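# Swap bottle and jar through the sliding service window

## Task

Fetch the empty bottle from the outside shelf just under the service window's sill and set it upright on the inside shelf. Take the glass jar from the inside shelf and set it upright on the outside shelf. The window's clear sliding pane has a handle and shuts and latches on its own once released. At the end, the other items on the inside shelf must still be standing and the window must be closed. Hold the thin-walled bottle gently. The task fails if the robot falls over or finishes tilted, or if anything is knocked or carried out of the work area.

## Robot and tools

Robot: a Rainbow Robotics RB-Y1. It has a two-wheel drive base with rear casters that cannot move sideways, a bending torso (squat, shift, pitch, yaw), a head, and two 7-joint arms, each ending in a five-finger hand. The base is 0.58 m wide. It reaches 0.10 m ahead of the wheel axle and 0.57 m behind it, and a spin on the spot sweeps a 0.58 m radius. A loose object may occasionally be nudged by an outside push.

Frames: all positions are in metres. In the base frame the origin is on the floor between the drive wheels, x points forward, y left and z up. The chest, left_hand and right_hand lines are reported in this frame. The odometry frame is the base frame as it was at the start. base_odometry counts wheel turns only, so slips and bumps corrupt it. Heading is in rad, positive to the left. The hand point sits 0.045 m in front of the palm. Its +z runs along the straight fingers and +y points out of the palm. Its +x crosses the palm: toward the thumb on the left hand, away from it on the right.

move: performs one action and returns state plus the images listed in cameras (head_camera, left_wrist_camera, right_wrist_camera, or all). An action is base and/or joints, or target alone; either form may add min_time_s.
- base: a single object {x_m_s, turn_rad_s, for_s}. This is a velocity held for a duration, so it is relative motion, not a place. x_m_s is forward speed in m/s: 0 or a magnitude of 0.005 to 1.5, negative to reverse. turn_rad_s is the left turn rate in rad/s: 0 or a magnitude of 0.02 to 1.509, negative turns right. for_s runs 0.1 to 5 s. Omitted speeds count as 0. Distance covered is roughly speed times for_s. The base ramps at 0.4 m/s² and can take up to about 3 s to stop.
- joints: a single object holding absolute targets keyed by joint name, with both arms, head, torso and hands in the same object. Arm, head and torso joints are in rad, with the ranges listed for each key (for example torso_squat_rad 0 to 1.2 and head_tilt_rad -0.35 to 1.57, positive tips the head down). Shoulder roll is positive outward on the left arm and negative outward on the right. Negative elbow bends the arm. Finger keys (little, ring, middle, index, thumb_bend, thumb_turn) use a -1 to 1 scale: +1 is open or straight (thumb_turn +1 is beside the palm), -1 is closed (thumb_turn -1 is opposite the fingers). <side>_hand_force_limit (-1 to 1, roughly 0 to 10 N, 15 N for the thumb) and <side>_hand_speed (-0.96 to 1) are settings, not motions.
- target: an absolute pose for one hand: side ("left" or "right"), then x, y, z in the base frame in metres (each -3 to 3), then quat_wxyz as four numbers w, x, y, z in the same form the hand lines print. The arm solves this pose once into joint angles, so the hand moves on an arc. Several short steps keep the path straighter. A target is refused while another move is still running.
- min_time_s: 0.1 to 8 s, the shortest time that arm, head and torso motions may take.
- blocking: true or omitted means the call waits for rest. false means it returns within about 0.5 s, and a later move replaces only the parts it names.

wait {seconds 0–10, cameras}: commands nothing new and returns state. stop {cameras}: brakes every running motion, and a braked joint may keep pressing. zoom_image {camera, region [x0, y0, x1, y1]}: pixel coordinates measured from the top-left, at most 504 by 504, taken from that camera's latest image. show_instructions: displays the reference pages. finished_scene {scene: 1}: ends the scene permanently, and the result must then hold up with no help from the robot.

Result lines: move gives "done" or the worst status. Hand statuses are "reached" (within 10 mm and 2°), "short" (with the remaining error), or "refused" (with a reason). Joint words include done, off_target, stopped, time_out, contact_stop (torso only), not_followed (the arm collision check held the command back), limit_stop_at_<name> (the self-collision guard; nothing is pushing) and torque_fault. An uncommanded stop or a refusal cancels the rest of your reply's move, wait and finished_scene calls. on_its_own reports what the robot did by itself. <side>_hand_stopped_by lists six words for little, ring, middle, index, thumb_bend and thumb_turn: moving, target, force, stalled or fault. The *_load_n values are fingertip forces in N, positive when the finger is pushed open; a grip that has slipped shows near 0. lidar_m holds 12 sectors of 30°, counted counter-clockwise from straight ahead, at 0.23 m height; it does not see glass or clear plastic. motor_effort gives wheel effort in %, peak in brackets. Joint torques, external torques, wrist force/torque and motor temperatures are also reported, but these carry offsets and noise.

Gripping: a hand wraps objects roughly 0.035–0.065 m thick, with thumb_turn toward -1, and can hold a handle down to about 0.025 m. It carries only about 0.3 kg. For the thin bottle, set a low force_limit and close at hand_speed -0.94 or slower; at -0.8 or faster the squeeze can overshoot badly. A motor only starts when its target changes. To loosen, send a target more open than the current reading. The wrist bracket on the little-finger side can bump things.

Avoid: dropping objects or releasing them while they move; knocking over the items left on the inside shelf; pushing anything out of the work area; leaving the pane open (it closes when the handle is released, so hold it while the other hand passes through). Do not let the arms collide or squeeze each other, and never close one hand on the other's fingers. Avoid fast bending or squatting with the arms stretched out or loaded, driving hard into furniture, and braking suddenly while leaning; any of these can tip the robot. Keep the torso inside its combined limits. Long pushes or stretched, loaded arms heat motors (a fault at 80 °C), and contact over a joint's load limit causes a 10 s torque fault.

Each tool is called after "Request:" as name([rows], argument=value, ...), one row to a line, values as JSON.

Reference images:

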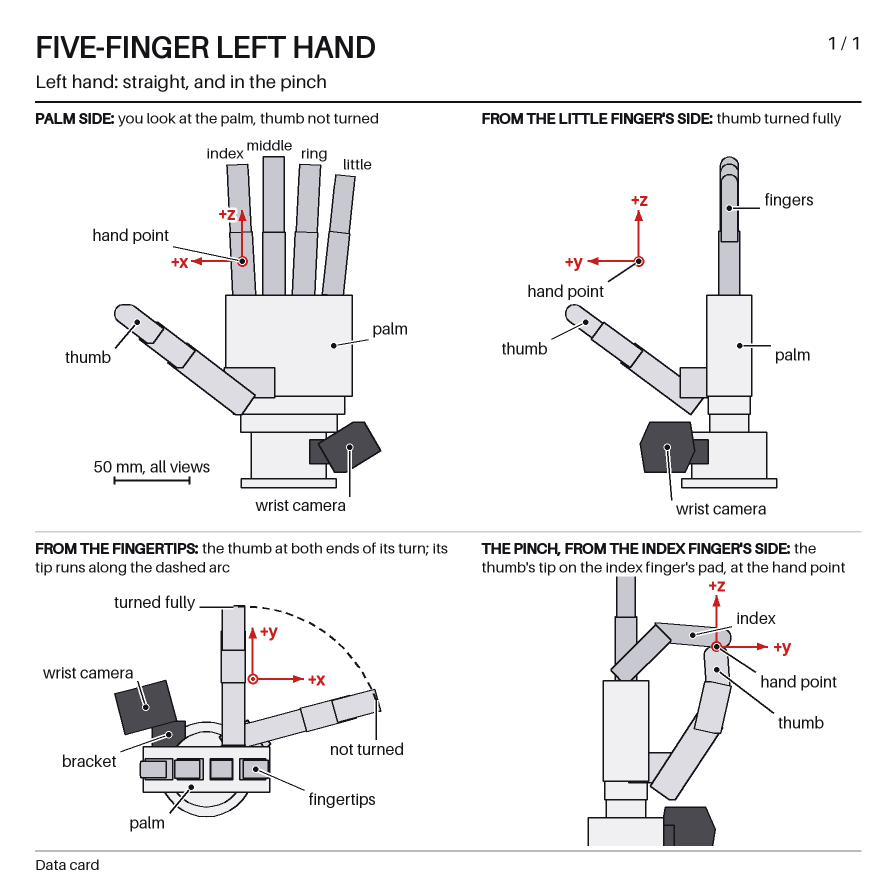

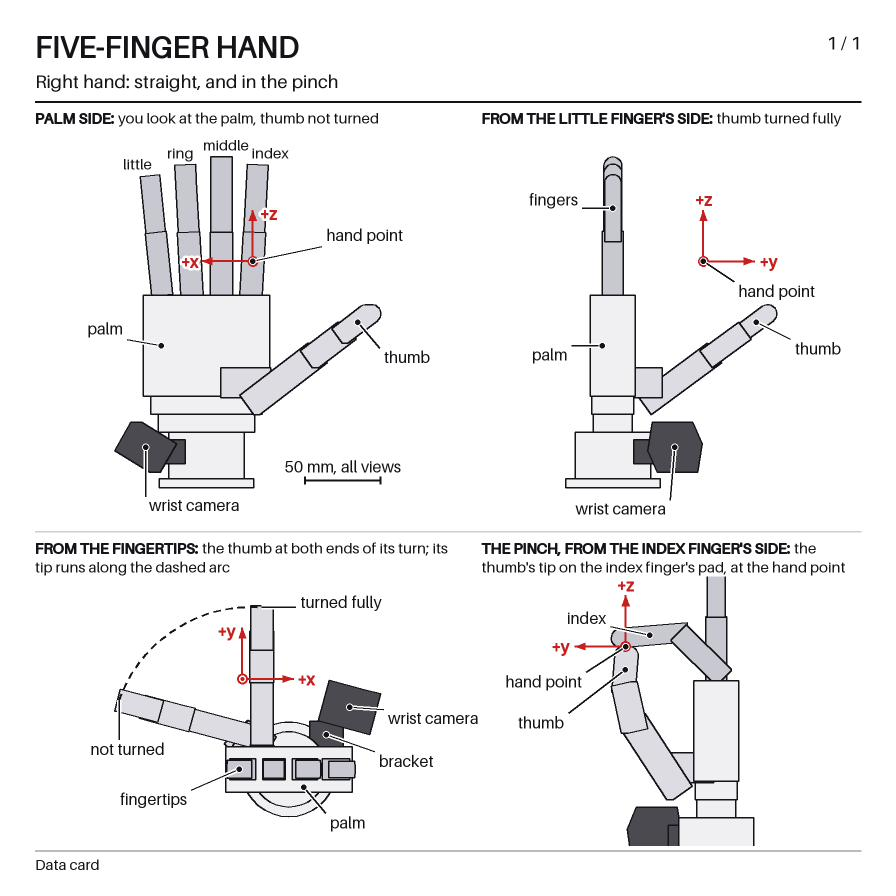

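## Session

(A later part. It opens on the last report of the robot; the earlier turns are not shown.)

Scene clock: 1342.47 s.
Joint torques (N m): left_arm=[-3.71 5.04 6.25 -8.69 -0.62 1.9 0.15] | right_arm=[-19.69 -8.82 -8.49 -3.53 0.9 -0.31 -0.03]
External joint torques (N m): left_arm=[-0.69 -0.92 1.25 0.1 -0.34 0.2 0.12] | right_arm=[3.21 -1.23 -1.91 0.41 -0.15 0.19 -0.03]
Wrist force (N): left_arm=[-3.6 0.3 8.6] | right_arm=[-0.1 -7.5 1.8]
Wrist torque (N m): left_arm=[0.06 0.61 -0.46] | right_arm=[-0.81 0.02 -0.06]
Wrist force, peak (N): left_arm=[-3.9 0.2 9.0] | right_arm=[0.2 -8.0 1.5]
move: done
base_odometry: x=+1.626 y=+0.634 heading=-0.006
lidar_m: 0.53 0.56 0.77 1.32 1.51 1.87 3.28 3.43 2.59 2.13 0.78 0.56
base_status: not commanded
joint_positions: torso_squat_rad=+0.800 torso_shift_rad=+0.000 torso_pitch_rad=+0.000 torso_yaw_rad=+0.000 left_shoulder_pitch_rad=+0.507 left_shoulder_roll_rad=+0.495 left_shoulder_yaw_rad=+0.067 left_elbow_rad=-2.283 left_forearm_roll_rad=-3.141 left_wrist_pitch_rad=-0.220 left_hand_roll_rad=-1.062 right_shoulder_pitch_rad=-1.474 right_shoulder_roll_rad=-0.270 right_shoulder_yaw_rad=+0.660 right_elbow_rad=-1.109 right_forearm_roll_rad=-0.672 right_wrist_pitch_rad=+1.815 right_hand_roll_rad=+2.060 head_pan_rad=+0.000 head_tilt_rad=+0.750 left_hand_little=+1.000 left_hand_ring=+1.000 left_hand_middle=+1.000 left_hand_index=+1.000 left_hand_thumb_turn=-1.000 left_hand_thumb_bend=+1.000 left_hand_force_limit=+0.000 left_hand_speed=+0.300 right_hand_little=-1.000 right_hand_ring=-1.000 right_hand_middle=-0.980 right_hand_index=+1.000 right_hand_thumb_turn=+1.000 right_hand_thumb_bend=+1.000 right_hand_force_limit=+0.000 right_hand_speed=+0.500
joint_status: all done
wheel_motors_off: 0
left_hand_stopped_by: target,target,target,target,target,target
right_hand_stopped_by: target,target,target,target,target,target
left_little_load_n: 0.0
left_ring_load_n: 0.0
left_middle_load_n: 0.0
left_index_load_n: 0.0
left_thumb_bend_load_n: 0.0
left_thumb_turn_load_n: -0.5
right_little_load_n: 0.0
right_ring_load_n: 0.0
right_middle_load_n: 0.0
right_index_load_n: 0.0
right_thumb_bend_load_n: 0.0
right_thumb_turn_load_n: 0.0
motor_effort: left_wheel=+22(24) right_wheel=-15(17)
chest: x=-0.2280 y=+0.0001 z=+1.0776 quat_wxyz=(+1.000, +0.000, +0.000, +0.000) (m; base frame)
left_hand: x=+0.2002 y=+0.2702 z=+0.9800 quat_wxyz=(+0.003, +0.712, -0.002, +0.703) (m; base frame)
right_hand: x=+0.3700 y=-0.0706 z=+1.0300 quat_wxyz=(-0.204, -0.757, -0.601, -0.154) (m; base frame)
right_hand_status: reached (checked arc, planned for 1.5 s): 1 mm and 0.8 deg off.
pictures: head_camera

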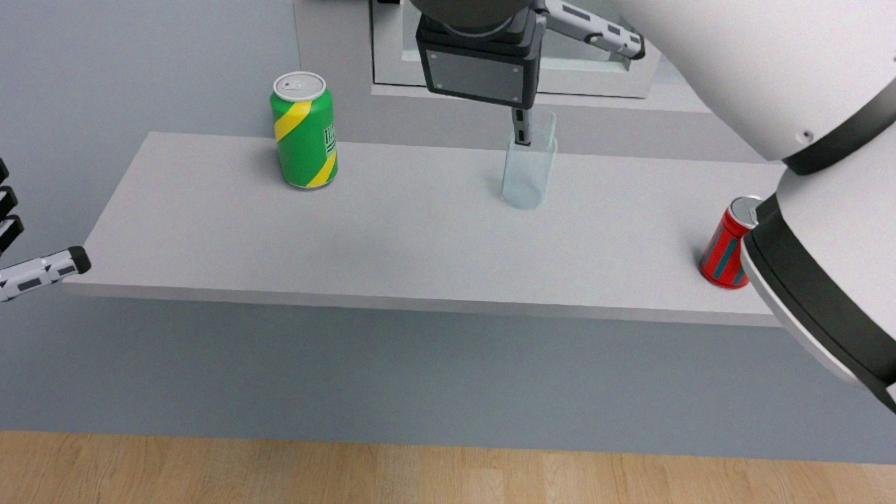

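Request:
move(target={"side": "right", "x": 0.28, "y": -0.12, "z": 1.06, "quat_wxyz": [0.204, 0.755, 0.602, 0.161]}, min_time_s=1.5)

Request:
move(joints={"right_shoulder_pitch_rad": 0.2, "right_shoulder_roll_rad": -0.5, "right_shoulder_yaw_rad": 0.1, "right_elbow_rad": -2.2, "right_forearm_roll_rad": 0.0, "right_wrist_pitch_rad": 0.4, "right_hand_roll_rad": 0.0, "left_shoulder_pitch_rad": 0.413, "left_shoulder_roll_rad": 0.615, "left_shoulder_yaw_rad": -0.271, "left_elbow_rad": -2.402, "left_forearm_roll_rad": -0.749, "left_wrist_pitch_rad": 0.534, "left_hand_roll_rad": -0.413}, min_time_s=4, cameras=["head_camera"])

Request:
zoom_image(camera="head_camera", region=[430, 60, 630, 240])

Scene clock: 1377.07 s.
Joint torques (N m): left_arm=[-3.85 4.84 6.36 -9.04 -0.61 1.9 0.09] | right_arm=[-19.45 -7.53 -9.01 0 1.17 -0.1 -0.04]
External joint torques (N m): left_arm=[-0.83 -1.12 1.37 -0.24 -0.33 0.2 0.06] | right_arm=[0.37 -0.46 0.47 -0.2 0.02 0.01 -0.05]
Wrist force (N): left_arm=[-3.8 0.1 8.7] | right_arm=[-0.3 -7.6 1.0]
Wrist torque (N m): left_arm=[0.03 0.64 -0.46] | right_arm=[-0.81 -0.02 -0.08]
Wrist force, peak (N): left_arm=[-3.7 0.3 9.0] | right_arm=[-0.2 -8.1 1.3]
move: done
base_odometry: x=+1.626 y=+0.634 heading=-0.006
lidar_m: 0.54 0.56 0.79 1.31 1.50 1.88 3.28 3.42 2.59 2.13 0.78 0.56
base_status: not commanded
joint_positions: torso_squat_rad=+0.800 torso_shift_rad=+0.000 torso_pitch_rad=+0.000 torso_yaw_rad=+0.000 left_shoulder_pitch_rad=+0.507 left_shoulder_roll_rad=+0.495 left_shoulder_yaw_rad=+0.067 left_elbow_rad=-2.283 left_forearm_roll_rad=-3.141 left_wrist_pitch_rad=-0.220 left_hand_roll_rad=-1.062 right_shoulder_pitch_rad=-1.512 right_shoulder_roll_rad=-0.686 right_shoulder_yaw_rad=+0.884 right_elbow_rad=-1.754 right_forearm_roll_rad=-1.144 right_wrist_pitch_rad=+1.900 right_hand_roll_rad=+1.649 head_pan_rad=+0.000 head_tilt_rad=+0.750 left_hand_little=+1.000 left_hand_ring=+1.000 left_hand_middle=+1.000 left_hand_index=+1.000 left_hand_thumb_turn=-1.000 left_hand_thumb_bend=+1.000 left_hand_force_limit=+0.000 left_hand_speed=+0.300 right_hand_little=-1.000 right_hand_ring=-1.000 right_hand_middle=-0.980 right_hand_index=+1.000 right_hand_thumb_turn=+1.000 right_hand_thumb_bend=+1.000 right_hand_force_limit=+0.000 right_hand_speed=+0.500
joint_status: all done
wheel_motors_off: 0
left_hand_stopped_by: target,target,target,target,target,target
right_hand_stopped_by: target,target,target,target,target,target
left_little_load_n: 0.0
left_ring_load_n: 0.0
left_middle_load_n: 0.0
left_index_load_n: 0.0
left_thumb_bend_load_n: 0.0
left_thumb_turn_load_n: -0.5
right_little_load_n: 0.0
right_ring_load_n: 0.0
right_middle_load_n: 0.0
right_index_load_n: 0.0
right_thumb_bend_load_n: 0.0
right_thumb_turn_load_n: 0.0
motor_effort: left_wheel=+23(24) right_wheel=-13(17)
chest: x=-0.2280 y=+0.0001 z=+1.0776 quat_wxyz=(+1.000, +0.000, +0.000, +0.000) (m; base frame)
left_hand: x=+0.2002 y=+0.2702 z=+0.9800 quat_wxyz=(+0.003, +0.712, -0.002, +0.703) (m; base frame)
right_hand: x=+0.2799 y=-0.1199 z=+1.0598 quat_wxyz=(-0.204, -0.755, -0.602, -0.160) (m; base frame)
right_hand_status: reached (checked arc, planned for 1.5 s): 0 mm and 0.1 deg off.
pictures: none

Scene clock: 1381.37 s.
Joint torques (N m): left_arm=[-4.76 5.1 3.5 -9.67 -0.66 -0.42 0.23] | right_arm=[-5.39 -4.39 -7.15 -8.39 0.45 -1.89 -0.09]
External joint torques (N m): left_arm=[-0.96 0.38 -0.99 -0.72 0.19 0.37 0.26] | right_arm=[2.01 1.72 -2.04 0.68 -0.06 -0.09 -0.1]
Wrist force (N): left_arm=[7.4 -0.1 8.7] | right_arm=[-3.2 0.4 -2.9]
Wrist torque (N m): left_arm=[0.01 -0.22 0.22] | right_arm=[0.04 0.39 -0.06]
Wrist force, peak (N): left_arm=[7.5 -0.2 8.8] | right_arm=[-1.0 -8.3 1.3]
move: done
base_odometry: x=+1.626 y=+0.634 heading=-0.006
lidar_m: 0.53 0.55 0.78 1.31 1.49 1.88 3.28 3.42 2.58 2.13 0.78 0.57
base_status: not commanded
joint_positions: torso_squat_rad=+0.800 torso_shift_rad=+0.000 torso_pitch_rad=+0.000 torso_yaw_rad=+0.000 left_shoulder_pitch_rad=+0.413 left_shoulder_roll_rad=+0.615 left_shoulder_yaw_rad=-0.271 left_elbow_rad=-2.402 left_forearm_roll_rad=-0.749 left_wrist_pitch_rad=+0.534 left_hand_roll_rad=-0.413 right_shoulder_pitch_rad=+0.200 right_shoulder_roll_rad=-0.500 right_shoulder_yaw_rad=+0.100 right_elbow_rad=-2.200 right_forearm_roll_rad=+0.000 right_wrist_pitch_rad=+0.400 right_hand_roll_rad=+0.000 head_pan_rad=+0.000 head_tilt_rad=+0.750 left_hand_little=+1.000 left_hand_ring=+1.000 left_hand_middle=+1.000 left_hand_index=+1.000 left_hand_thumb_turn=-1.000 left_hand_thumb_bend=+1.000 left_hand_force_limit=+0.000 left_hand_speed=+0.300 right_hand_little=-1.000 right_hand_ring=-1.000 right_hand_middle=-0.980 right_hand_index=+1.000 right_hand_thumb_turn=+1.000 right_hand_thumb_bend=+1.000 right_hand_force_limit=+0.000 right_hand_speed=+0.500
joint_status: all done
wheel_motors_off: 0
left_hand_stopped_by: target,target,target,target,target,target
right_hand_stopped_by: target,target,target,target,target,target
left_little_load_n: 0.0
left_ring_load_n: 0.0
left_middle_load_n: 0.0
left_index_load_n: 0.0
left_thumb_bend_load_n: 0.0
left_thumb_turn_load_n: 0.5
right_little_load_n: 0.0
right_ring_load_n: 0.0
right_middle_load_n: 0.0
right_index_load_n: 0.0
right_thumb_bend_load_n: 0.0
right_thumb_turn_load_n: 0.0
motor_effort: left_wheel=+23(25) right_wheel=-15(18)
chest: x=-0.2280 y=+0.0001 z=+1.0776 quat_wxyz=(+1.000, +0.000, +0.000, +0.000) (m; base frame)
left_hand: x=+0.2002 y=+0.3198 z=+0.9300 quat_wxyz=(+0.706, -0.001, +0.708, +0.000) (m; base frame)
right_hand: x=+0.2638 y=-0.2510 z=+0.8924 quat_wxyz=(+0.400, -0.636, +0.335, -0.569) (m; base frame)
pictures: head_camera

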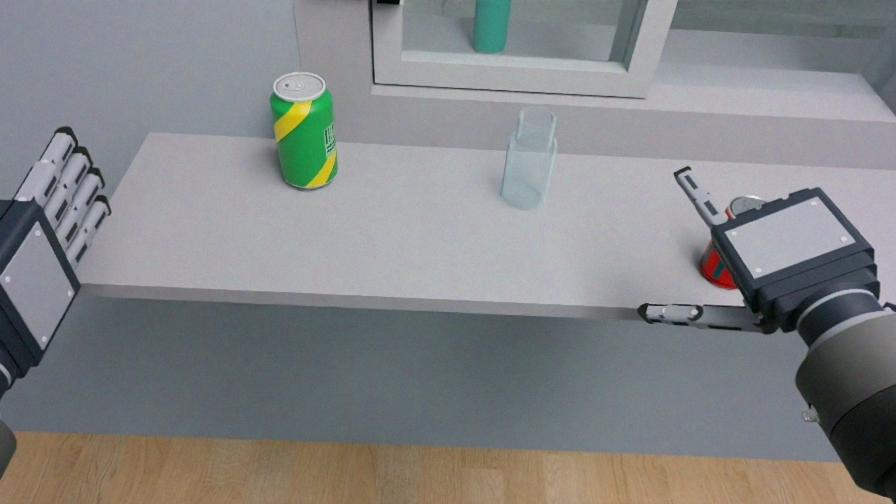

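Scaled by 2.520 from the camera's 896x504 image, which has a finer 1280x720 frame.

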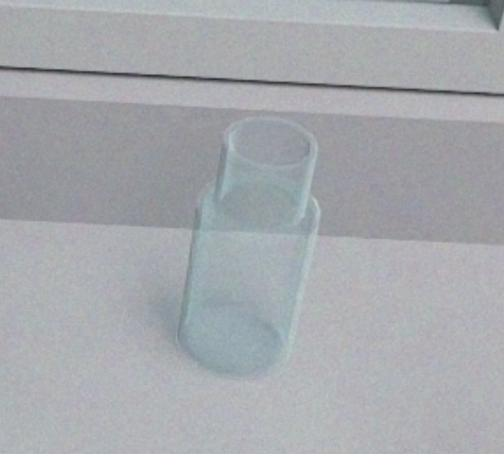

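Request:
move(target={"side": "right", "x": 0.2, "y": -0.25, "z": 1.06, "quat_wxyz": [0.400, -0.636, 0.335, -0.569]}, min_time_s=2)

Request:
move(base={"x_m_s": 0.08, "for_s": 1.25})

Request:
move(target={"side": "left", "x": 0.2, "y": 0.0, "z": 0.9, "quat_wxyz": [0.5736, 0, 0.8192, 0]}, min_time_s=3, cameras=["all"])

Scene clock: 1391.87 s.
Joint torques (N m): left_arm=[-4.58 5.3 3.9 -9.8 -0.74 -0.57 0.13] | right_arm=[-4.26 -12.15 -9.88 -2.13 0.83 -1.08 -0.07]
External joint torques (N m): left_arm=[-0.77 0.58 -0.59 -0.85 0.1 0.22 0.16] | right_arm=[1.73 -1.29 -2.07 0.25 -0.18 0.37 -0.08]
Wrist force (N): left_arm=[7.5 -0.1 8.6] | right_arm=[-3.2 0.9 -3.0]
Wrist torque (N m): left_arm=[0.02 -0.21 0.22] | right_arm=[0.04 0.39 -0.07]
Wrist force, peak (N): left_arm=[7.9 -0.1 8.8] | right_arm=[-3.4 0.8 -3.8]
move: short
base_odometry: x=+1.626 y=+0.634 heading=-0.006
lidar_m: 0.54 0.56 0.77 1.32 1.50 1.87 3.28 3.43 2.60 2.13 0.77 0.56
base_status: not commanded
joint_positions: torso_squat_rad=+0.800 torso_shift_rad=+0.000 torso_pitch_rad=+0.000 torso_yaw_rad=+0.000 left_shoulder_pitch_rad=+0.413 left_shoulder_roll_rad=+0.615 left_shoulder_yaw_rad=-0.271 left_elbow_rad=-2.402 left_forearm_roll_rad=-0.749 left_wrist_pitch_rad=+0.534 left_hand_roll_rad=-0.413 right_shoulder_pitch_rad=+0.245 right_shoulder_roll_rad=-1.102 right_shoulder_yaw_rad=-0.357 right_elbow_rad=-2.617 right_forearm_roll_rad=-0.551 right_wrist_pitch_rad=+0.708 right_hand_roll_rad=-0.337 head_pan_rad=+0.000 head_tilt_rad=+0.750 left_hand_little=+1.000 left_hand_ring=+1.000 left_hand_middle=+1.000 left_hand_index=+1.000 left_hand_thumb_turn=-1.000 left_hand_thumb_bend=+1.000 left_hand_force_limit=+0.000 left_hand_speed=+0.300 right_hand_little=-1.000 right_hand_ring=-1.000 right_hand_middle=-0.980 right_hand_index=+1.000 right_hand_thumb_turn=+1.000 right_hand_thumb_bend=+1.000 right_hand_force_limit=+0.000 right_hand_speed=+0.500
joint_status: all done
wheel_motors_off: 0
left_hand_stopped_by: target,target,target,target,target,target
right_hand_stopped_by: target,target,target,target,target,target
left_little_load_n: 0.0
left_ring_load_n: 0.0
left_middle_load_n: 0.0
left_index_load_n: 0.0
left_thumb_bend_load_n: 0.0
left_thumb_turn_load_n: 0.0
right_little_load_n: 0.0
right_ring_load_n: 0.0
right_middle_load_n: 0.0
right_index_load_n: 0.0
right_thumb_bend_load_n: 0.0
right_thumb_turn_load_n: 0.0
motor_effort: left_wheel=+22(25) right_wheel=-13(17)
chest: x=-0.2280 y=+0.0001 z=+1.0776 quat_wxyz=(+1.000, +0.000, +0.000, +0.000) (m; base frame)
left_hand: x=+0.2002 y=+0.3198 z=+0.9300 quat_wxyz=(+0.706, -0.001, +0.708, +0.000) (m; base frame)
right_hand: x=+0.2008 y=-0.2504 z=+1.0600 quat_wxyz=(+0.444, -0.661, +0.307, -0.521) (m; base frame)
right_hand_status: short (checked arc, as near as the solve gets, planned for 2.0 s): 1 mm and 8.6 deg off. The place is met; only the turn is off.
pictures: none

Scene clock: 1393.87 s.
Joint torques (N m): left_arm=[-4.22 5.28 4.03 -9.37 -0.82 -0.5 0.09] | right_arm=[-4.61 -11.43 -9.55 -1.63 0.84 -1.45 -0.08]
External joint torques (N m): left_arm=[-0.42 0.56 -0.46 -0.43 0.02 0.28 0.12] | right_arm=[1.38 -0.57 -1.74 0.74 -0.17 0 -0.09]
Wrist force (N): left_arm=[7.7 0.0 8.9] | right_arm=[-2.9 0.8 -3.0]
Wrist torque (N m): left_arm=[0.01 -0.22 0.23] | right_arm=[0.04 0.35 -0.04]
Wrist force, peak (N): left_arm=[7.5 -0.1 9.2] | right_arm=[-3.1 0.8 -3.5]
move: done
base_odometry: x=+1.727 y=+0.634 heading=-0.007
lidar_m: 0.44 0.46 0.63 1.33 1.54 1.95 3.38 3.52 2.58 1.77 0.64 0.45
base_status: done (sent for 1.27 of 1.27 s)
joint_positions: torso_squat_rad=+0.800 torso_shift_rad=+0.000 torso_pitch_rad=+0.000 torso_yaw_rad=+0.000 left_shoulder_pitch_rad=+0.413 left_shoulder_roll_rad=+0.615 left_shoulder_yaw_rad=-0.271 left_elbow_rad=-2.402 left_forearm_roll_rad=-0.749 left_wrist_pitch_rad=+0.534 left_hand_roll_rad=-0.413 right_shoulder_pitch_rad=+0.245 right_shoulder_roll_rad=-1.102 right_shoulder_yaw_rad=-0.357 right_elbow_rad=-2.617 right_forearm_roll_rad=-0.551 right_wrist_pitch_rad=+0.708 right_hand_roll_rad=-0.337 head_pan_rad=+0.000 head_tilt_rad=+0.750 left_hand_little=+1.000 left_hand_ring=+1.000 left_hand_middle=+1.000 left_hand_index=+1.000 left_hand_thumb_turn=-1.000 left_hand_thumb_bend=+1.000 left_hand_force_limit=+0.000 left_hand_speed=+0.300 right_hand_little=-1.000 right_hand_ring=-1.000 right_hand_middle=-0.980 right_hand_index=+1.000 right_hand_thumb_turn=+1.000 right_hand_thumb_bend=+1.000 right_hand_force_limit=+0.000 right_hand_speed=+0.500
joint_status: not commanded
wheel_motors_off: 0
left_hand_stopped_by: target,target,target,target,target,target
right_hand_stopped_by: target,target,target,target,target,target
left_little_load_n: 0.0
left_ring_load_n: 0.0
left_middle_load_n: 0.0
left_index_load_n: 0.0
left_thumb_bend_load_n: 0.0
left_thumb_turn_load_n: 0.5
right_little_load_n: 0.0
right_ring_load_n: 0.0
right_middle_load_n: 0.0
right_index_load_n: 0.0
right_thumb_bend_load_n: 0.0
right_thumb_turn_load_n: 0.0
motor_effort: left_wheel=-17(59) right_wheel=+17(35)
chest: x=-0.2280 y=+0.0001 z=+1.0776 quat_wxyz=(+1.000, +0.000, +0.000, +0.000) (m; base frame)
left_hand: x=+0.2003 y=+0.3198 z=+0.9301 quat_wxyz=(+0.706, -0.001, +0.708, +0.000) (m; base frame)
right_hand: x=+0.2007 y=-0.2504 z=+1.0600 quat_wxyz=(+0.444, -0.661, +0.307, -0.521) (m; base frame)
pictures: none

Scene clock: 1397.20 s.
Joint torques (N m): left_arm=[-11.69 -7.44 3.75 -7.03 -1.6 -0.62 -0.31] | right_arm=[-4.59 -11.73 -8.85 -2.2 0.77 -1.24 -0.02]
External joint torques (N m): left_arm=[-0.58 -1.33 -0.56 0.17 0.01 0.27 -0.28] | right_arm=[1.4 -0.87 -1.04 0.18 -0.24 0.21 -0.03]
Wrist force (N): left_arm=[7.7 0.2 10.5] | right_arm=[-3.1 0.6 -3.0]
Wrist torque (N m): left_arm=[-0.04 -0.16 0.15] | right_arm=[-0.04 0.39 -0.07]
Wrist force, peak (N): left_arm=[7.7 0.2 10.6] | right_arm=[-3.1 0.5 -3.4]
move: done
base_odometry: x=+1.727 y=+0.634 heading=-0.007
lidar_m: 0.44 0.46 0.63 1.34 1.56 1.96 3.37 3.53 2.58 1.77 0.64 0.47
base_status: not commanded
joint_positions: torso_squat_rad=+0.800 torso_shift_rad=+0.000 torso_pitch_rad=+0.000 torso_yaw_rad=+0.000 left_shoulder_pitch_rad=-0.563 left_shoulder_roll_rad=+0.000 left_shoulder_yaw_rad=-1.075 left_elbow_rad=-1.913 left_forearm_roll_rad=-0.676 left_wrist_pitch_rad=+1.676 left_hand_roll_rad=-0.488 right_shoulder_pitch_rad=+0.245 right_shoulder_roll_rad=-1.102 right_shoulder_yaw_rad=-0.357 right_elbow_rad=-2.617 right_forearm_roll_rad=-0.551 right_wrist_pitch_rad=+0.708 right_hand_roll_rad=-0.337 head_pan_rad=+0.000 head_tilt_rad=+0.750 left_hand_little=+1.000 left_hand_ring=+1.000 left_hand_middle=+1.000 left_hand_index=+1.000 left_hand_thumb_turn=-1.000 left_hand_thumb_bend=+1.000 left_hand_force_limit=+0.000 left_hand_speed=+0.300 right_hand_little=-1.000 right_hand_ring=-1.000 right_hand_middle=-0.980 right_hand_index=+1.000 right_hand_thumb_turn=+1.000 right_hand_thumb_bend=+1.000 right_hand_force_limit=+0.000 right_hand_speed=+0.500
joint_status: all done
wheel_motors_off: 0
left_hand_stopped_by: target,target,target,target,target,target
right_hand_stopped_by: target,target,target,target,target,target
left_little_load_n: 0.0
left_ring_load_n: 0.0
left_middle_load_n: 0.0
left_index_load_n: 0.0
left_thumb_bend_load_n: 0.0
left_thumb_turn_load_n: 0.0
right_little_load_n: 0.0
right_ring_load_n: 0.0
right_middle_load_n: 0.0
right_index_load_n: 0.0
right_thumb_bend_load_n: 0.0
right_thumb_turn_load_n: 0.0
motor_effort: left_wheel=-13(17) right_wheel=+18(21)
chest: x=-0.2280 y=+0.0001 z=+1.0776 quat_wxyz=(+1.000, +0.000, +0.000, +0.000) (m; base frame)
left_hand: x=+0.2000 y=+0.0005 z=+0.9001 quat_wxyz=(+0.574, +0.000, +0.819, +0.000) (m; base frame)
left_hand_status: reached (checked arc, planned for 3.0 s): 1 mm and 0.1 deg off.
right_hand: x=+0.2007 y=-0.2504 z=+1.0600 quat_wxyz=(+0.444, -0.661, +0.307, -0.521) (m; base frame)
pictures: head_camera, left_wrist_camera, right_wrist_camera

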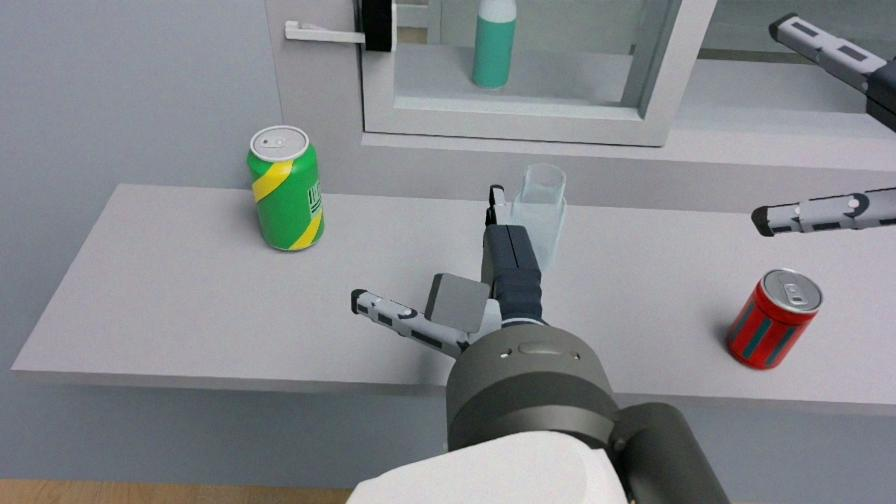

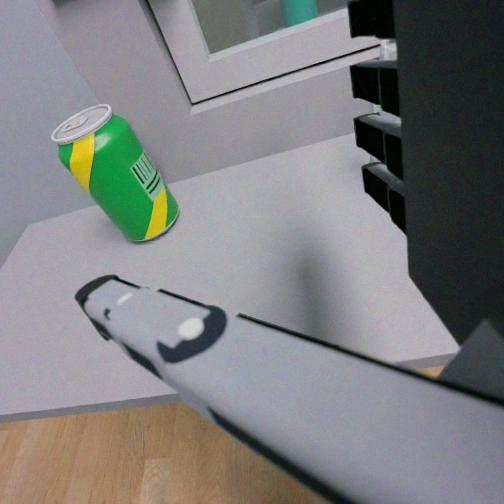

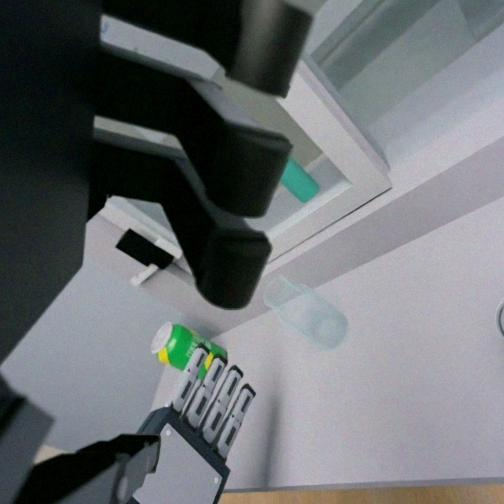

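Request:
move(cameras=["all"])

Scene clock: 1421.13 s.
Joint torques (N m): left_arm=[-12.04 -6.93 3.13 -6.96 -1.53 -0.58 -0.24] | right_arm=[-4.72 -11.68 -8.47 -1.94 0.91 -1.39 0]
External joint torques (N m): left_arm=[-0.93 -0.81 -1.18 0.25 0.07 0.31 -0.21] | right_arm=[1.27 -0.82 -0.65 0.43 -0.1 0.06 -0.01]
Motor temperatures (°C): left_arm=[31 32 32 34 36 38 32] | right_arm=[33 32 30 33 35 38 32]
Wrist force (N): left_arm=[7.5 0.3 10.5] | right_arm=[-3.0 0.5 -3.1]
Wrist torque (N m): left_arm=[-0.02 -0.14 0.14] | right_arm=[-0.01 0.37 -0.06]
Wrist force, peak (N): left_arm=[7.6 0.1 10.9] | right_arm=[-3.1 0.9 -3.4]
base_odometry: x=+1.727 y=+0.634 heading=-0.007
lidar_m: 0.44 0.45 0.63 1.32 1.55 1.94 3.39 3.54 2.59 1.76 0.64 0.45
base_status: not commanded
joint_positions: torso_squat_rad=+0.800 torso_shift_rad=+0.000 torso_pitch_rad=+0.000 torso_yaw_rad=+0.000 left_shoulder_pitch_rad=-0.563 left_shoulder_roll_rad=+0.000 left_shoulder_yaw_rad=-1.075 left_elbow_rad=-1.913 left_forearm_roll_rad=-0.676 left_wrist_pitch_rad=+1.676 left_hand_roll_rad=-0.488 right_shoulder_pitch_rad=+0.245 right_shoulder_roll_rad=-1.102 right_shoulder_yaw_rad=-0.357 right_elbow_rad=-2.617 right_forearm_roll_rad=-0.551 right_wrist_pitch_rad=+0.708 right_hand_roll_rad=-0.337 head_pan_rad=+0.000 head_tilt_rad=+0.750 left_hand_little=+1.000 left_hand_ring=+1.000 left_hand_middle=+1.000 left_hand_index=+1.000 left_hand_thumb_turn=-1.000 left_hand_thumb_bend=+1.000 left_hand_force_limit=+0.000 left_hand_speed=+0.300 right_hand_little=-1.000 right_hand_ring=-1.000 right_hand_middle=-0.980 right_hand_index=+1.000 right_hand_thumb_turn=+1.000 right_hand_thumb_bend=+1.000 right_hand_force_limit=+0.000 right_hand_speed=+0.500
joint_status: all done
wheel_motors_off: 0
left_hand_stopped_by: target,target,target,target,target,target
right_hand_stopped_by: target,target,target,target,target,target
left_little_load_n: 0.0
left_ring_load_n: 0.0
left_middle_load_n: 0.0
left_index_load_n: 0.0
left_thumb_bend_load_n: 0.0
left_thumb_turn_load_n: 0.0
right_little_load_n: 0.0
right_ring_load_n: 0.0
right_middle_load_n: 0.0
right_index_load_n: 0.0
right_thumb_bend_load_n: 0.0
right_thumb_turn_load_n: 0.0
motor_effort: left_wheel=-15(17) right_wheel=+19(21)
chest: x=-0.2280 y=+0.0001 z=+1.0776 quat_wxyz=(+1.000, +0.000, +0.000, +0.000) (m; base frame)
left_hand: x=+0.2000 y=+0.0005 z=+0.9001 quat_wxyz=(+0.574, +0.000, +0.819, +0.000) (m; base frame)
left_hand_status: reached (checked arc, planned for 3.0 s): 1 mm and 0.1 deg off.
right_hand: x=+0.2007 y=-0.2504 z=+1.0600 quat_wxyz=(+0.444, -0.661, +0.307, -0.521) (m; base frame)
pictures: head_camera, left_wrist_camera, right_wrist_camera

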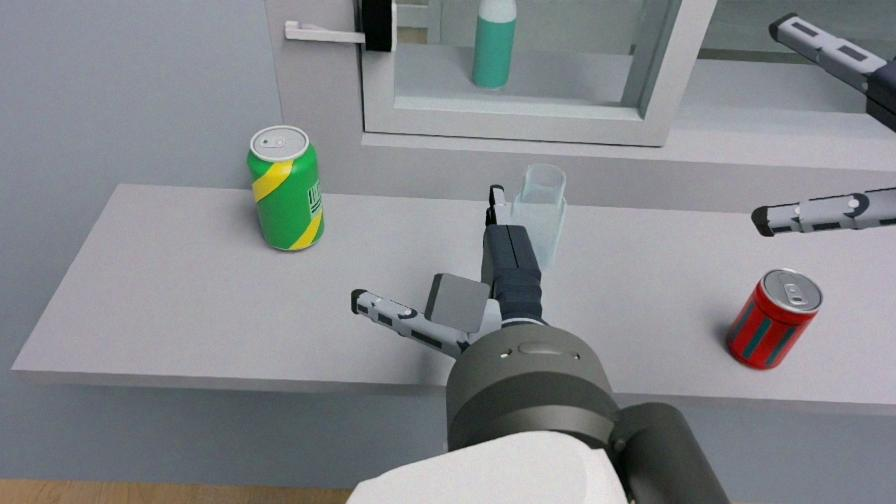

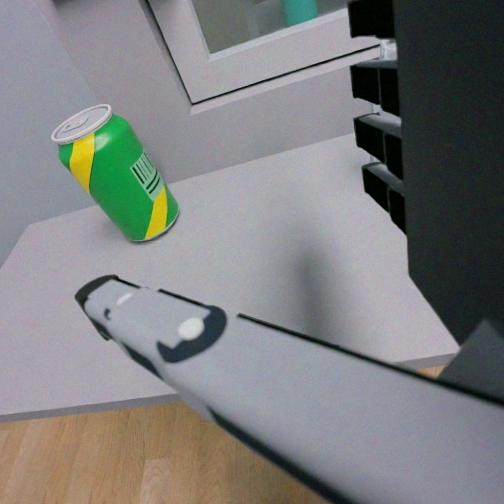

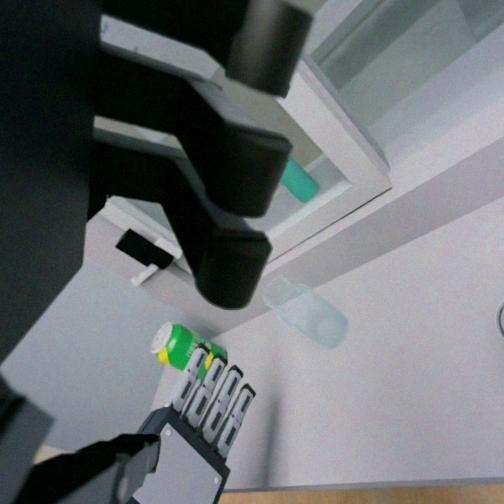

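Request:
move(target={"side":"left","x":0.22,"y":-0.074,"z":0.86,"quat_wxyz":[0.5736,0,0.8192,0]}, min_time_s=2)

Request:
move(target={"side":"left","x":0.225,"y":-0.074,"z":0.828,"quat_wxyz":[0.5736,0,0.8192,0]}, min_time_s=1.5, cameras=["all"])

Scene clock: 1434.53 s.
Joint torques (N m): left_arm=[-15.29 1 7.22 -0.89 -1.73 1.05 -0.01] | right_arm=[-4.82 -11.85 -9.1 -1.7 0.96 -1.21 -0.08]
External joint torques (N m): left_arm=[-0.65 -1.43 -1.17 0.51 -0.05 0.45 0.02] | right_arm=[1.17 -0.99 -1.29 0.67 -0.05 0.24 -0.09]
Wrist force (N): left_arm=[7.7 0.3 10.1] | right_arm=[-3.1 0.7 -2.9]
Wrist torque (N m): left_arm=[0.00 -0.24 0.26] | right_arm=[0.00 0.35 -0.06]
Wrist force, peak (N): left_arm=[7.8 0.4 10.8] | right_arm=[-3.4 1.0 -3.1]
move: short
base_odometry: x=+1.727 y=+0.634 heading=-0.007
lidar_m: 0.43 0.46 0.63 1.32 1.56 1.95 3.38 3.52 2.59 1.76 0.63 0.46
base_status: not commanded
joint_positions: torso_squat_rad=+0.800 torso_shift_rad=+0.000 torso_pitch_rad=+0.000 torso_yaw_rad=+0.000 left_shoulder_pitch_rad=-1.364 left_shoulder_roll_rad=+0.000 left_shoulder_yaw_rad=-1.571 left_elbow_rad=-1.521 left_forearm_roll_rad=+0.124 left_wrist_pitch_rad=+1.700 left_hand_roll_rad=+0.375 right_shoulder_pitch_rad=+0.245 right_shoulder_roll_rad=-1.102 right_shoulder_yaw_rad=-0.357 right_elbow_rad=-2.617 right_forearm_roll_rad=-0.551 right_wrist_pitch_rad=+0.708 right_hand_roll_rad=-0.337 head_pan_rad=+0.000 head_tilt_rad=+0.750 left_hand_little=+1.000 left_hand_ring=+1.000 left_hand_middle=+1.000 left_hand_index=+1.000 left_hand_thumb_turn=-1.000 left_hand_thumb_bend=+1.000 left_hand_force_limit=+0.000 left_hand_speed=+0.300 right_hand_little=-1.000 right_hand_ring=-1.000 right_hand_middle=-0.980 right_hand_index=+1.000 right_hand_thumb_turn=+1.000 right_hand_thumb_bend=+1.000 right_hand_force_limit=+0.000 right_hand_speed=+0.500
joint_status: all done
wheel_motors_off: 0
left_hand_stopped_by: target,target,target,target,target,target
right_hand_stopped_by: target,target,target,target,target,target
left_little_load_n: 0.0
left_ring_load_n: 0.0
left_middle_load_n: 0.0
left_index_load_n: 0.0
left_thumb_bend_load_n: 0.0
left_thumb_turn_load_n: 0.0
right_little_load_n: 0.0
right_ring_load_n: 0.0
right_middle_load_n: 0.0
right_index_load_n: 0.0
right_thumb_bend_load_n: 0.0
right_thumb_turn_load_n: -0.5
motor_effort: left_wheel=-15(17) right_wheel=+21(21)
chest: x=-0.2280 y=+0.0001 z=+1.0776 quat_wxyz=(+1.000, +0.000, +0.000, +0.000) (m; base frame)
left_hand: x=+0.2201 y=-0.0734 z=+0.8601 quat_wxyz=(+0.566, +0.010, +0.824, -0.022) (m; base frame)
left_hand_status: short (checked arc, as near as the solve gets, planned for 2.0 s): 1 mm and 2.9 deg off. The place is met; only the turn is off.
right_hand: x=+0.2007 y=-0.2504 z=+1.0600 quat_wxyz=(+0.444, -0.661, +0.307, -0.521) (m; base frame)
pictures: none

Scene clock: 1436.37 s.
Joint torques (N m): left_arm=[-13.41 -0.15 7.54 -1.58 -2.13 0.28 -0.19] | right_arm=[-4.66 -11.55 -9.4 -1.64 0.94 -1.21 -0.2]
External joint torques (N m): left_arm=[1.11 -0.81 -0.57 0.73 -0.42 -0.23 -0.17] | right_arm=[1.33 -0.69 -1.59 0.74 -0.07 0.25 -0.21]
Wrist force (N): left_arm=[7.8 0.2 10.2] | right_arm=[-3.0 0.8 -3.0]
Wrist torque (N m): left_arm=[-0.04 -0.24 0.18] | right_arm=[0.03 0.38 -0.04]
Wrist force, peak (N): left_arm=[7.9 0.3 10.6] | right_arm=[-3.2 0.6 -3.2]
move: short
base_odometry: x=+1.727 y=+0.634 heading=-0.007
lidar_m: 0.43 0.45 0.62 1.33 1.54 1.96 3.39 3.53 2.59 1.75 0.63 0.45
base_status: not commanded
joint_positions: torso_squat_rad=+0.800 torso_shift_rad=+0.000 torso_pitch_rad=+0.000 torso_yaw_rad=+0.000 left_shoulder_pitch_rad=-1.231 left_shoulder_roll_rad=+0.000 left_shoulder_yaw_rad=-1.571 left_elbow_rad=-1.470 left_forearm_roll_rad=-0.011 left_wrist_pitch_rad=+1.621 left_hand_roll_rad=+0.341 right_shoulder_pitch_rad=+0.245 right_shoulder_roll_rad=-1.102 right_shoulder_yaw_rad=-0.357 right_elbow_rad=-2.617 right_forearm_roll_rad=-0.551 right_wrist_pitch_rad=+0.708 right_hand_roll_rad=-0.337 head_pan_rad=+0.000 head_tilt_rad=+0.750 left_hand_little=+1.000 left_hand_ring=+1.000 left_hand_middle=+1.000 left_hand_index=+1.000 left_hand_thumb_turn=-1.000 left_hand_thumb_bend=+1.000 left_hand_force_limit=+0.000 left_hand_speed=+0.300 right_hand_little=-1.000 right_hand_ring=-1.000 right_hand_middle=-0.980 right_hand_index=+1.000 right_hand_thumb_turn=+1.000 right_hand_thumb_bend=+1.000 right_hand_force_limit=+0.000 right_hand_speed=+0.500
joint_status: all done
wheel_motors_off: 0
left_hand_stopped_by: target,target,target,target,target,target
right_hand_stopped_by: target,target,target,target,target,target
left_little_load_n: 0.0
left_ring_load_n: 0.0
left_middle_load_n: 0.0
left_index_load_n: 0.0
left_thumb_bend_load_n: 0.0
left_thumb_turn_load_n: 0.0
right_little_load_n: 0.0
right_ring_load_n: 0.0
right_middle_load_n: 0.0
right_index_load_n: 0.0
right_thumb_bend_load_n: 0.0
right_thumb_turn_load_n: 0.0
motor_effort: left_wheel=-13(16) right_wheel=+17(21)
chest: x=-0.2280 y=+0.0001 z=+1.0776 quat_wxyz=(+1.000, +0.000, +0.000, +0.000) (m; base frame)
left_hand: x=+0.2251 y=-0.0734 z=+0.8283 quat_wxyz=(+0.562, +0.016, +0.826, -0.036) (m; base frame)
left_hand_status: short (checked arc, as near as the solve gets, planned for 1.5 s): 1 mm and 4.7 deg off. The place is met; only the turn is off.
right_hand: x=+0.2007 y=-0.2504 z=+1.0600 quat_wxyz=(+0.444, -0.661, +0.307, -0.521) (m; base frame)
pictures: head_camera, left_wrist_camera, right_wrist_camera

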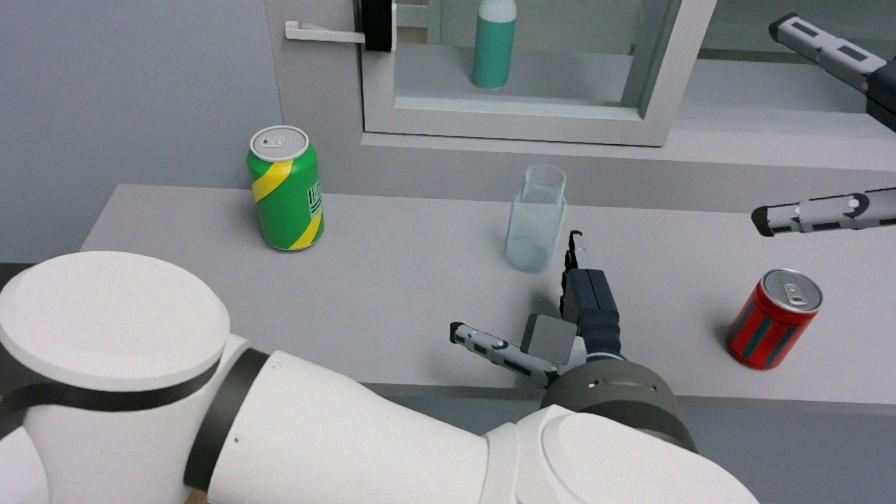

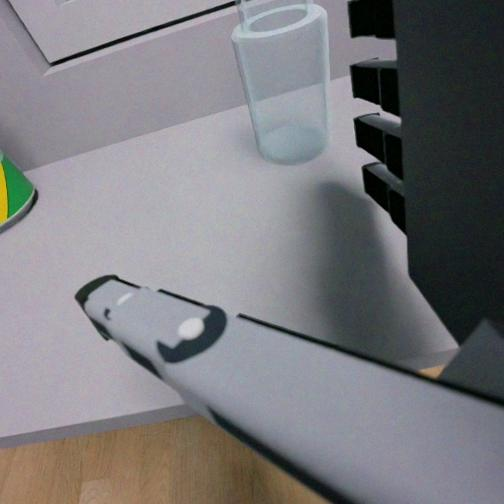

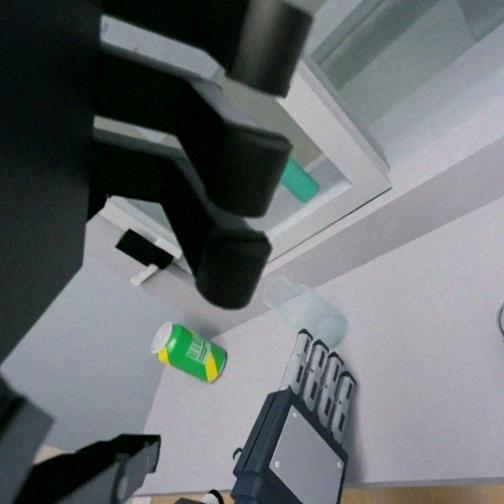

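Request:
move(target={"side":"left","x":0.29,"y":-0.074,"z":0.828,"quat_wxyz":[0.5736,0,0.8192,0]}, min_time_s=2, cameras=["head_camera","left_wrist_camera"])

Scene clock: 1444.63 s.
Joint torques (N m): left_arm=[-17.61 1.68 7.09 -0.53 -1.48 0.4 0.19] | right_arm=[-4.61 -11.71 -9.04 -2.1 0.92 -1.33 -0.12]
External joint torques (N m): left_arm=[-1.02 -0.7 -0.54 0.55 0.19 -0.12 0.22] | right_arm=[1.38 -0.85 -1.23 0.28 -0.09 0.13 -0.13]
Wrist force (N): left_arm=[8.0 0.1 10.3] | right_arm=[-3.0 0.9 -2.9]
Wrist torque (N m): left_arm=[-0.10 -0.24 0.28] | right_arm=[0.01 0.36 -0.03]
Wrist force, peak (N): left_arm=[8.5 -0.2 10.4] | right_arm=[-3.3 0.9 -3.4]
move: short
base_odometry: x=+1.727 y=+0.634 heading=-0.007
lidar_m: 0.43 0.46 0.62 1.33 1.55 1.95 3.38 3.52 2.59 1.76 0.64 0.46
base_status: not commanded
joint_positions: torso_squat_rad=+0.800 torso_shift_rad=+0.000 torso_pitch_rad=+0.000 torso_yaw_rad=+0.000 left_shoulder_pitch_rad=-1.305 left_shoulder_roll_rad=+0.000 left_shoulder_yaw_rad=-1.571 left_elbow_rad=-1.230 left_forearm_roll_rad=+0.059 left_wrist_pitch_rad=+1.382 left_hand_roll_rad=+0.343 right_shoulder_pitch_rad=+0.245 right_shoulder_roll_rad=-1.102 right_shoulder_yaw_rad=-0.357 right_elbow_rad=-2.617 right_forearm_roll_rad=-0.551 right_wrist_pitch_rad=+0.708 right_hand_roll_rad=-0.337 head_pan_rad=+0.000 head_tilt_rad=+0.750 left_hand_little=+1.000 left_hand_ring=+1.000 left_hand_middle=+1.000 left_hand_index=+1.000 left_hand_thumb_turn=-1.000 left_hand_thumb_bend=+1.000 left_hand_force_limit=+0.000 left_hand_speed=+0.300 right_hand_little=-1.000 right_hand_ring=-1.000 right_hand_middle=-0.980 right_hand_index=+1.000 right_hand_thumb_turn=+1.000 right_hand_thumb_bend=+1.000 right_hand_force_limit=+0.000 right_hand_speed=+0.500
joint_status: all done
wheel_motors_off: 0
left_hand_stopped_by: target,target,target,target,target,target
right_hand_stopped_by: target,target,target,target,target,target
left_little_load_n: 0.0
left_ring_load_n: 0.0
left_middle_load_n: 0.0
left_index_load_n: 0.0
left_thumb_bend_load_n: 0.0
left_thumb_turn_load_n: 0.5
right_little_load_n: 0.0
right_ring_load_n: 0.0
right_middle_load_n: 0.0
right_index_load_n: 0.0
right_thumb_bend_load_n: 0.0
right_thumb_turn_load_n: 0.0
motor_effort: left_wheel=-15(16) right_wheel=+19(21)
chest: x=-0.2280 y=+0.0001 z=+1.0776 quat_wxyz=(+1.000, +0.000, +0.000, +0.000) (m; base frame)
left_hand: x=+0.2899 y=-0.0734 z=+0.8281 quat_wxyz=(+0.564, +0.016, +0.825, -0.035) (m; base frame)
left_hand_status: short (checked arc, as near as the solve gets, planned for 2.0 s): 1 mm and 4.6 deg off. The place is met; only the turn is off.
right_hand: x=+0.2007 y=-0.2504 z=+1.0600 quat_wxyz=(+0.444, -0.661, +0.307, -0.521) (m; base frame)
pictures: head_camera, left_wrist_camera

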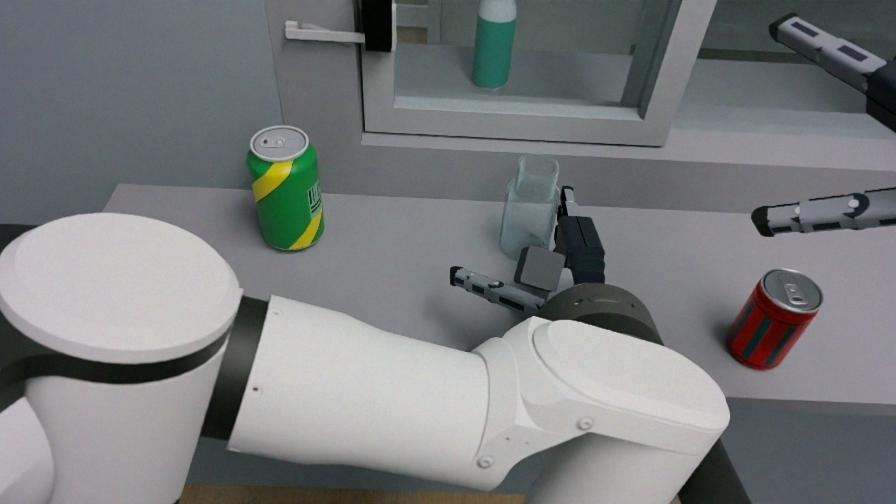

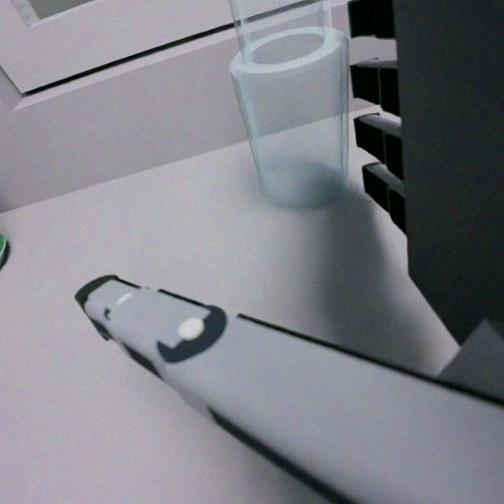

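Request:
zoom_image(camera="head_camera", region=[440, 120, 680, 340])

Request:
zoom_image(camera="left_wrist_camera", region=[180, 0, 420, 240])

Scaled by 2.100 from the camera's 896x504 image, which has a finer 1280x720 frame.

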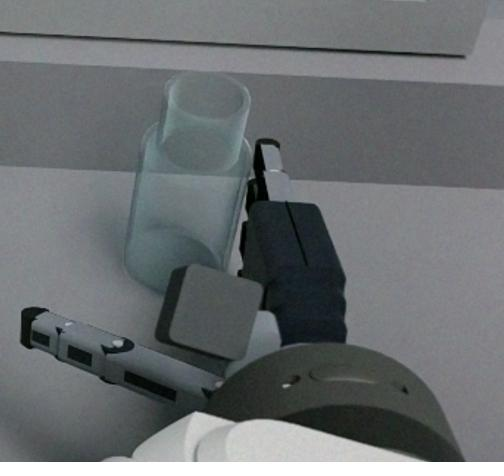

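Scaled by 2.100 from the camera's 504x504 image, which has a finer 720x720 frame.

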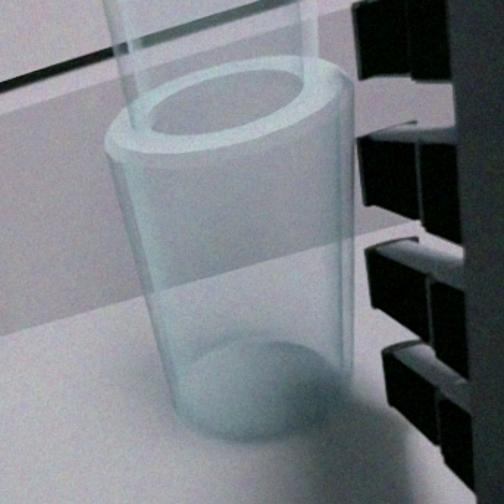

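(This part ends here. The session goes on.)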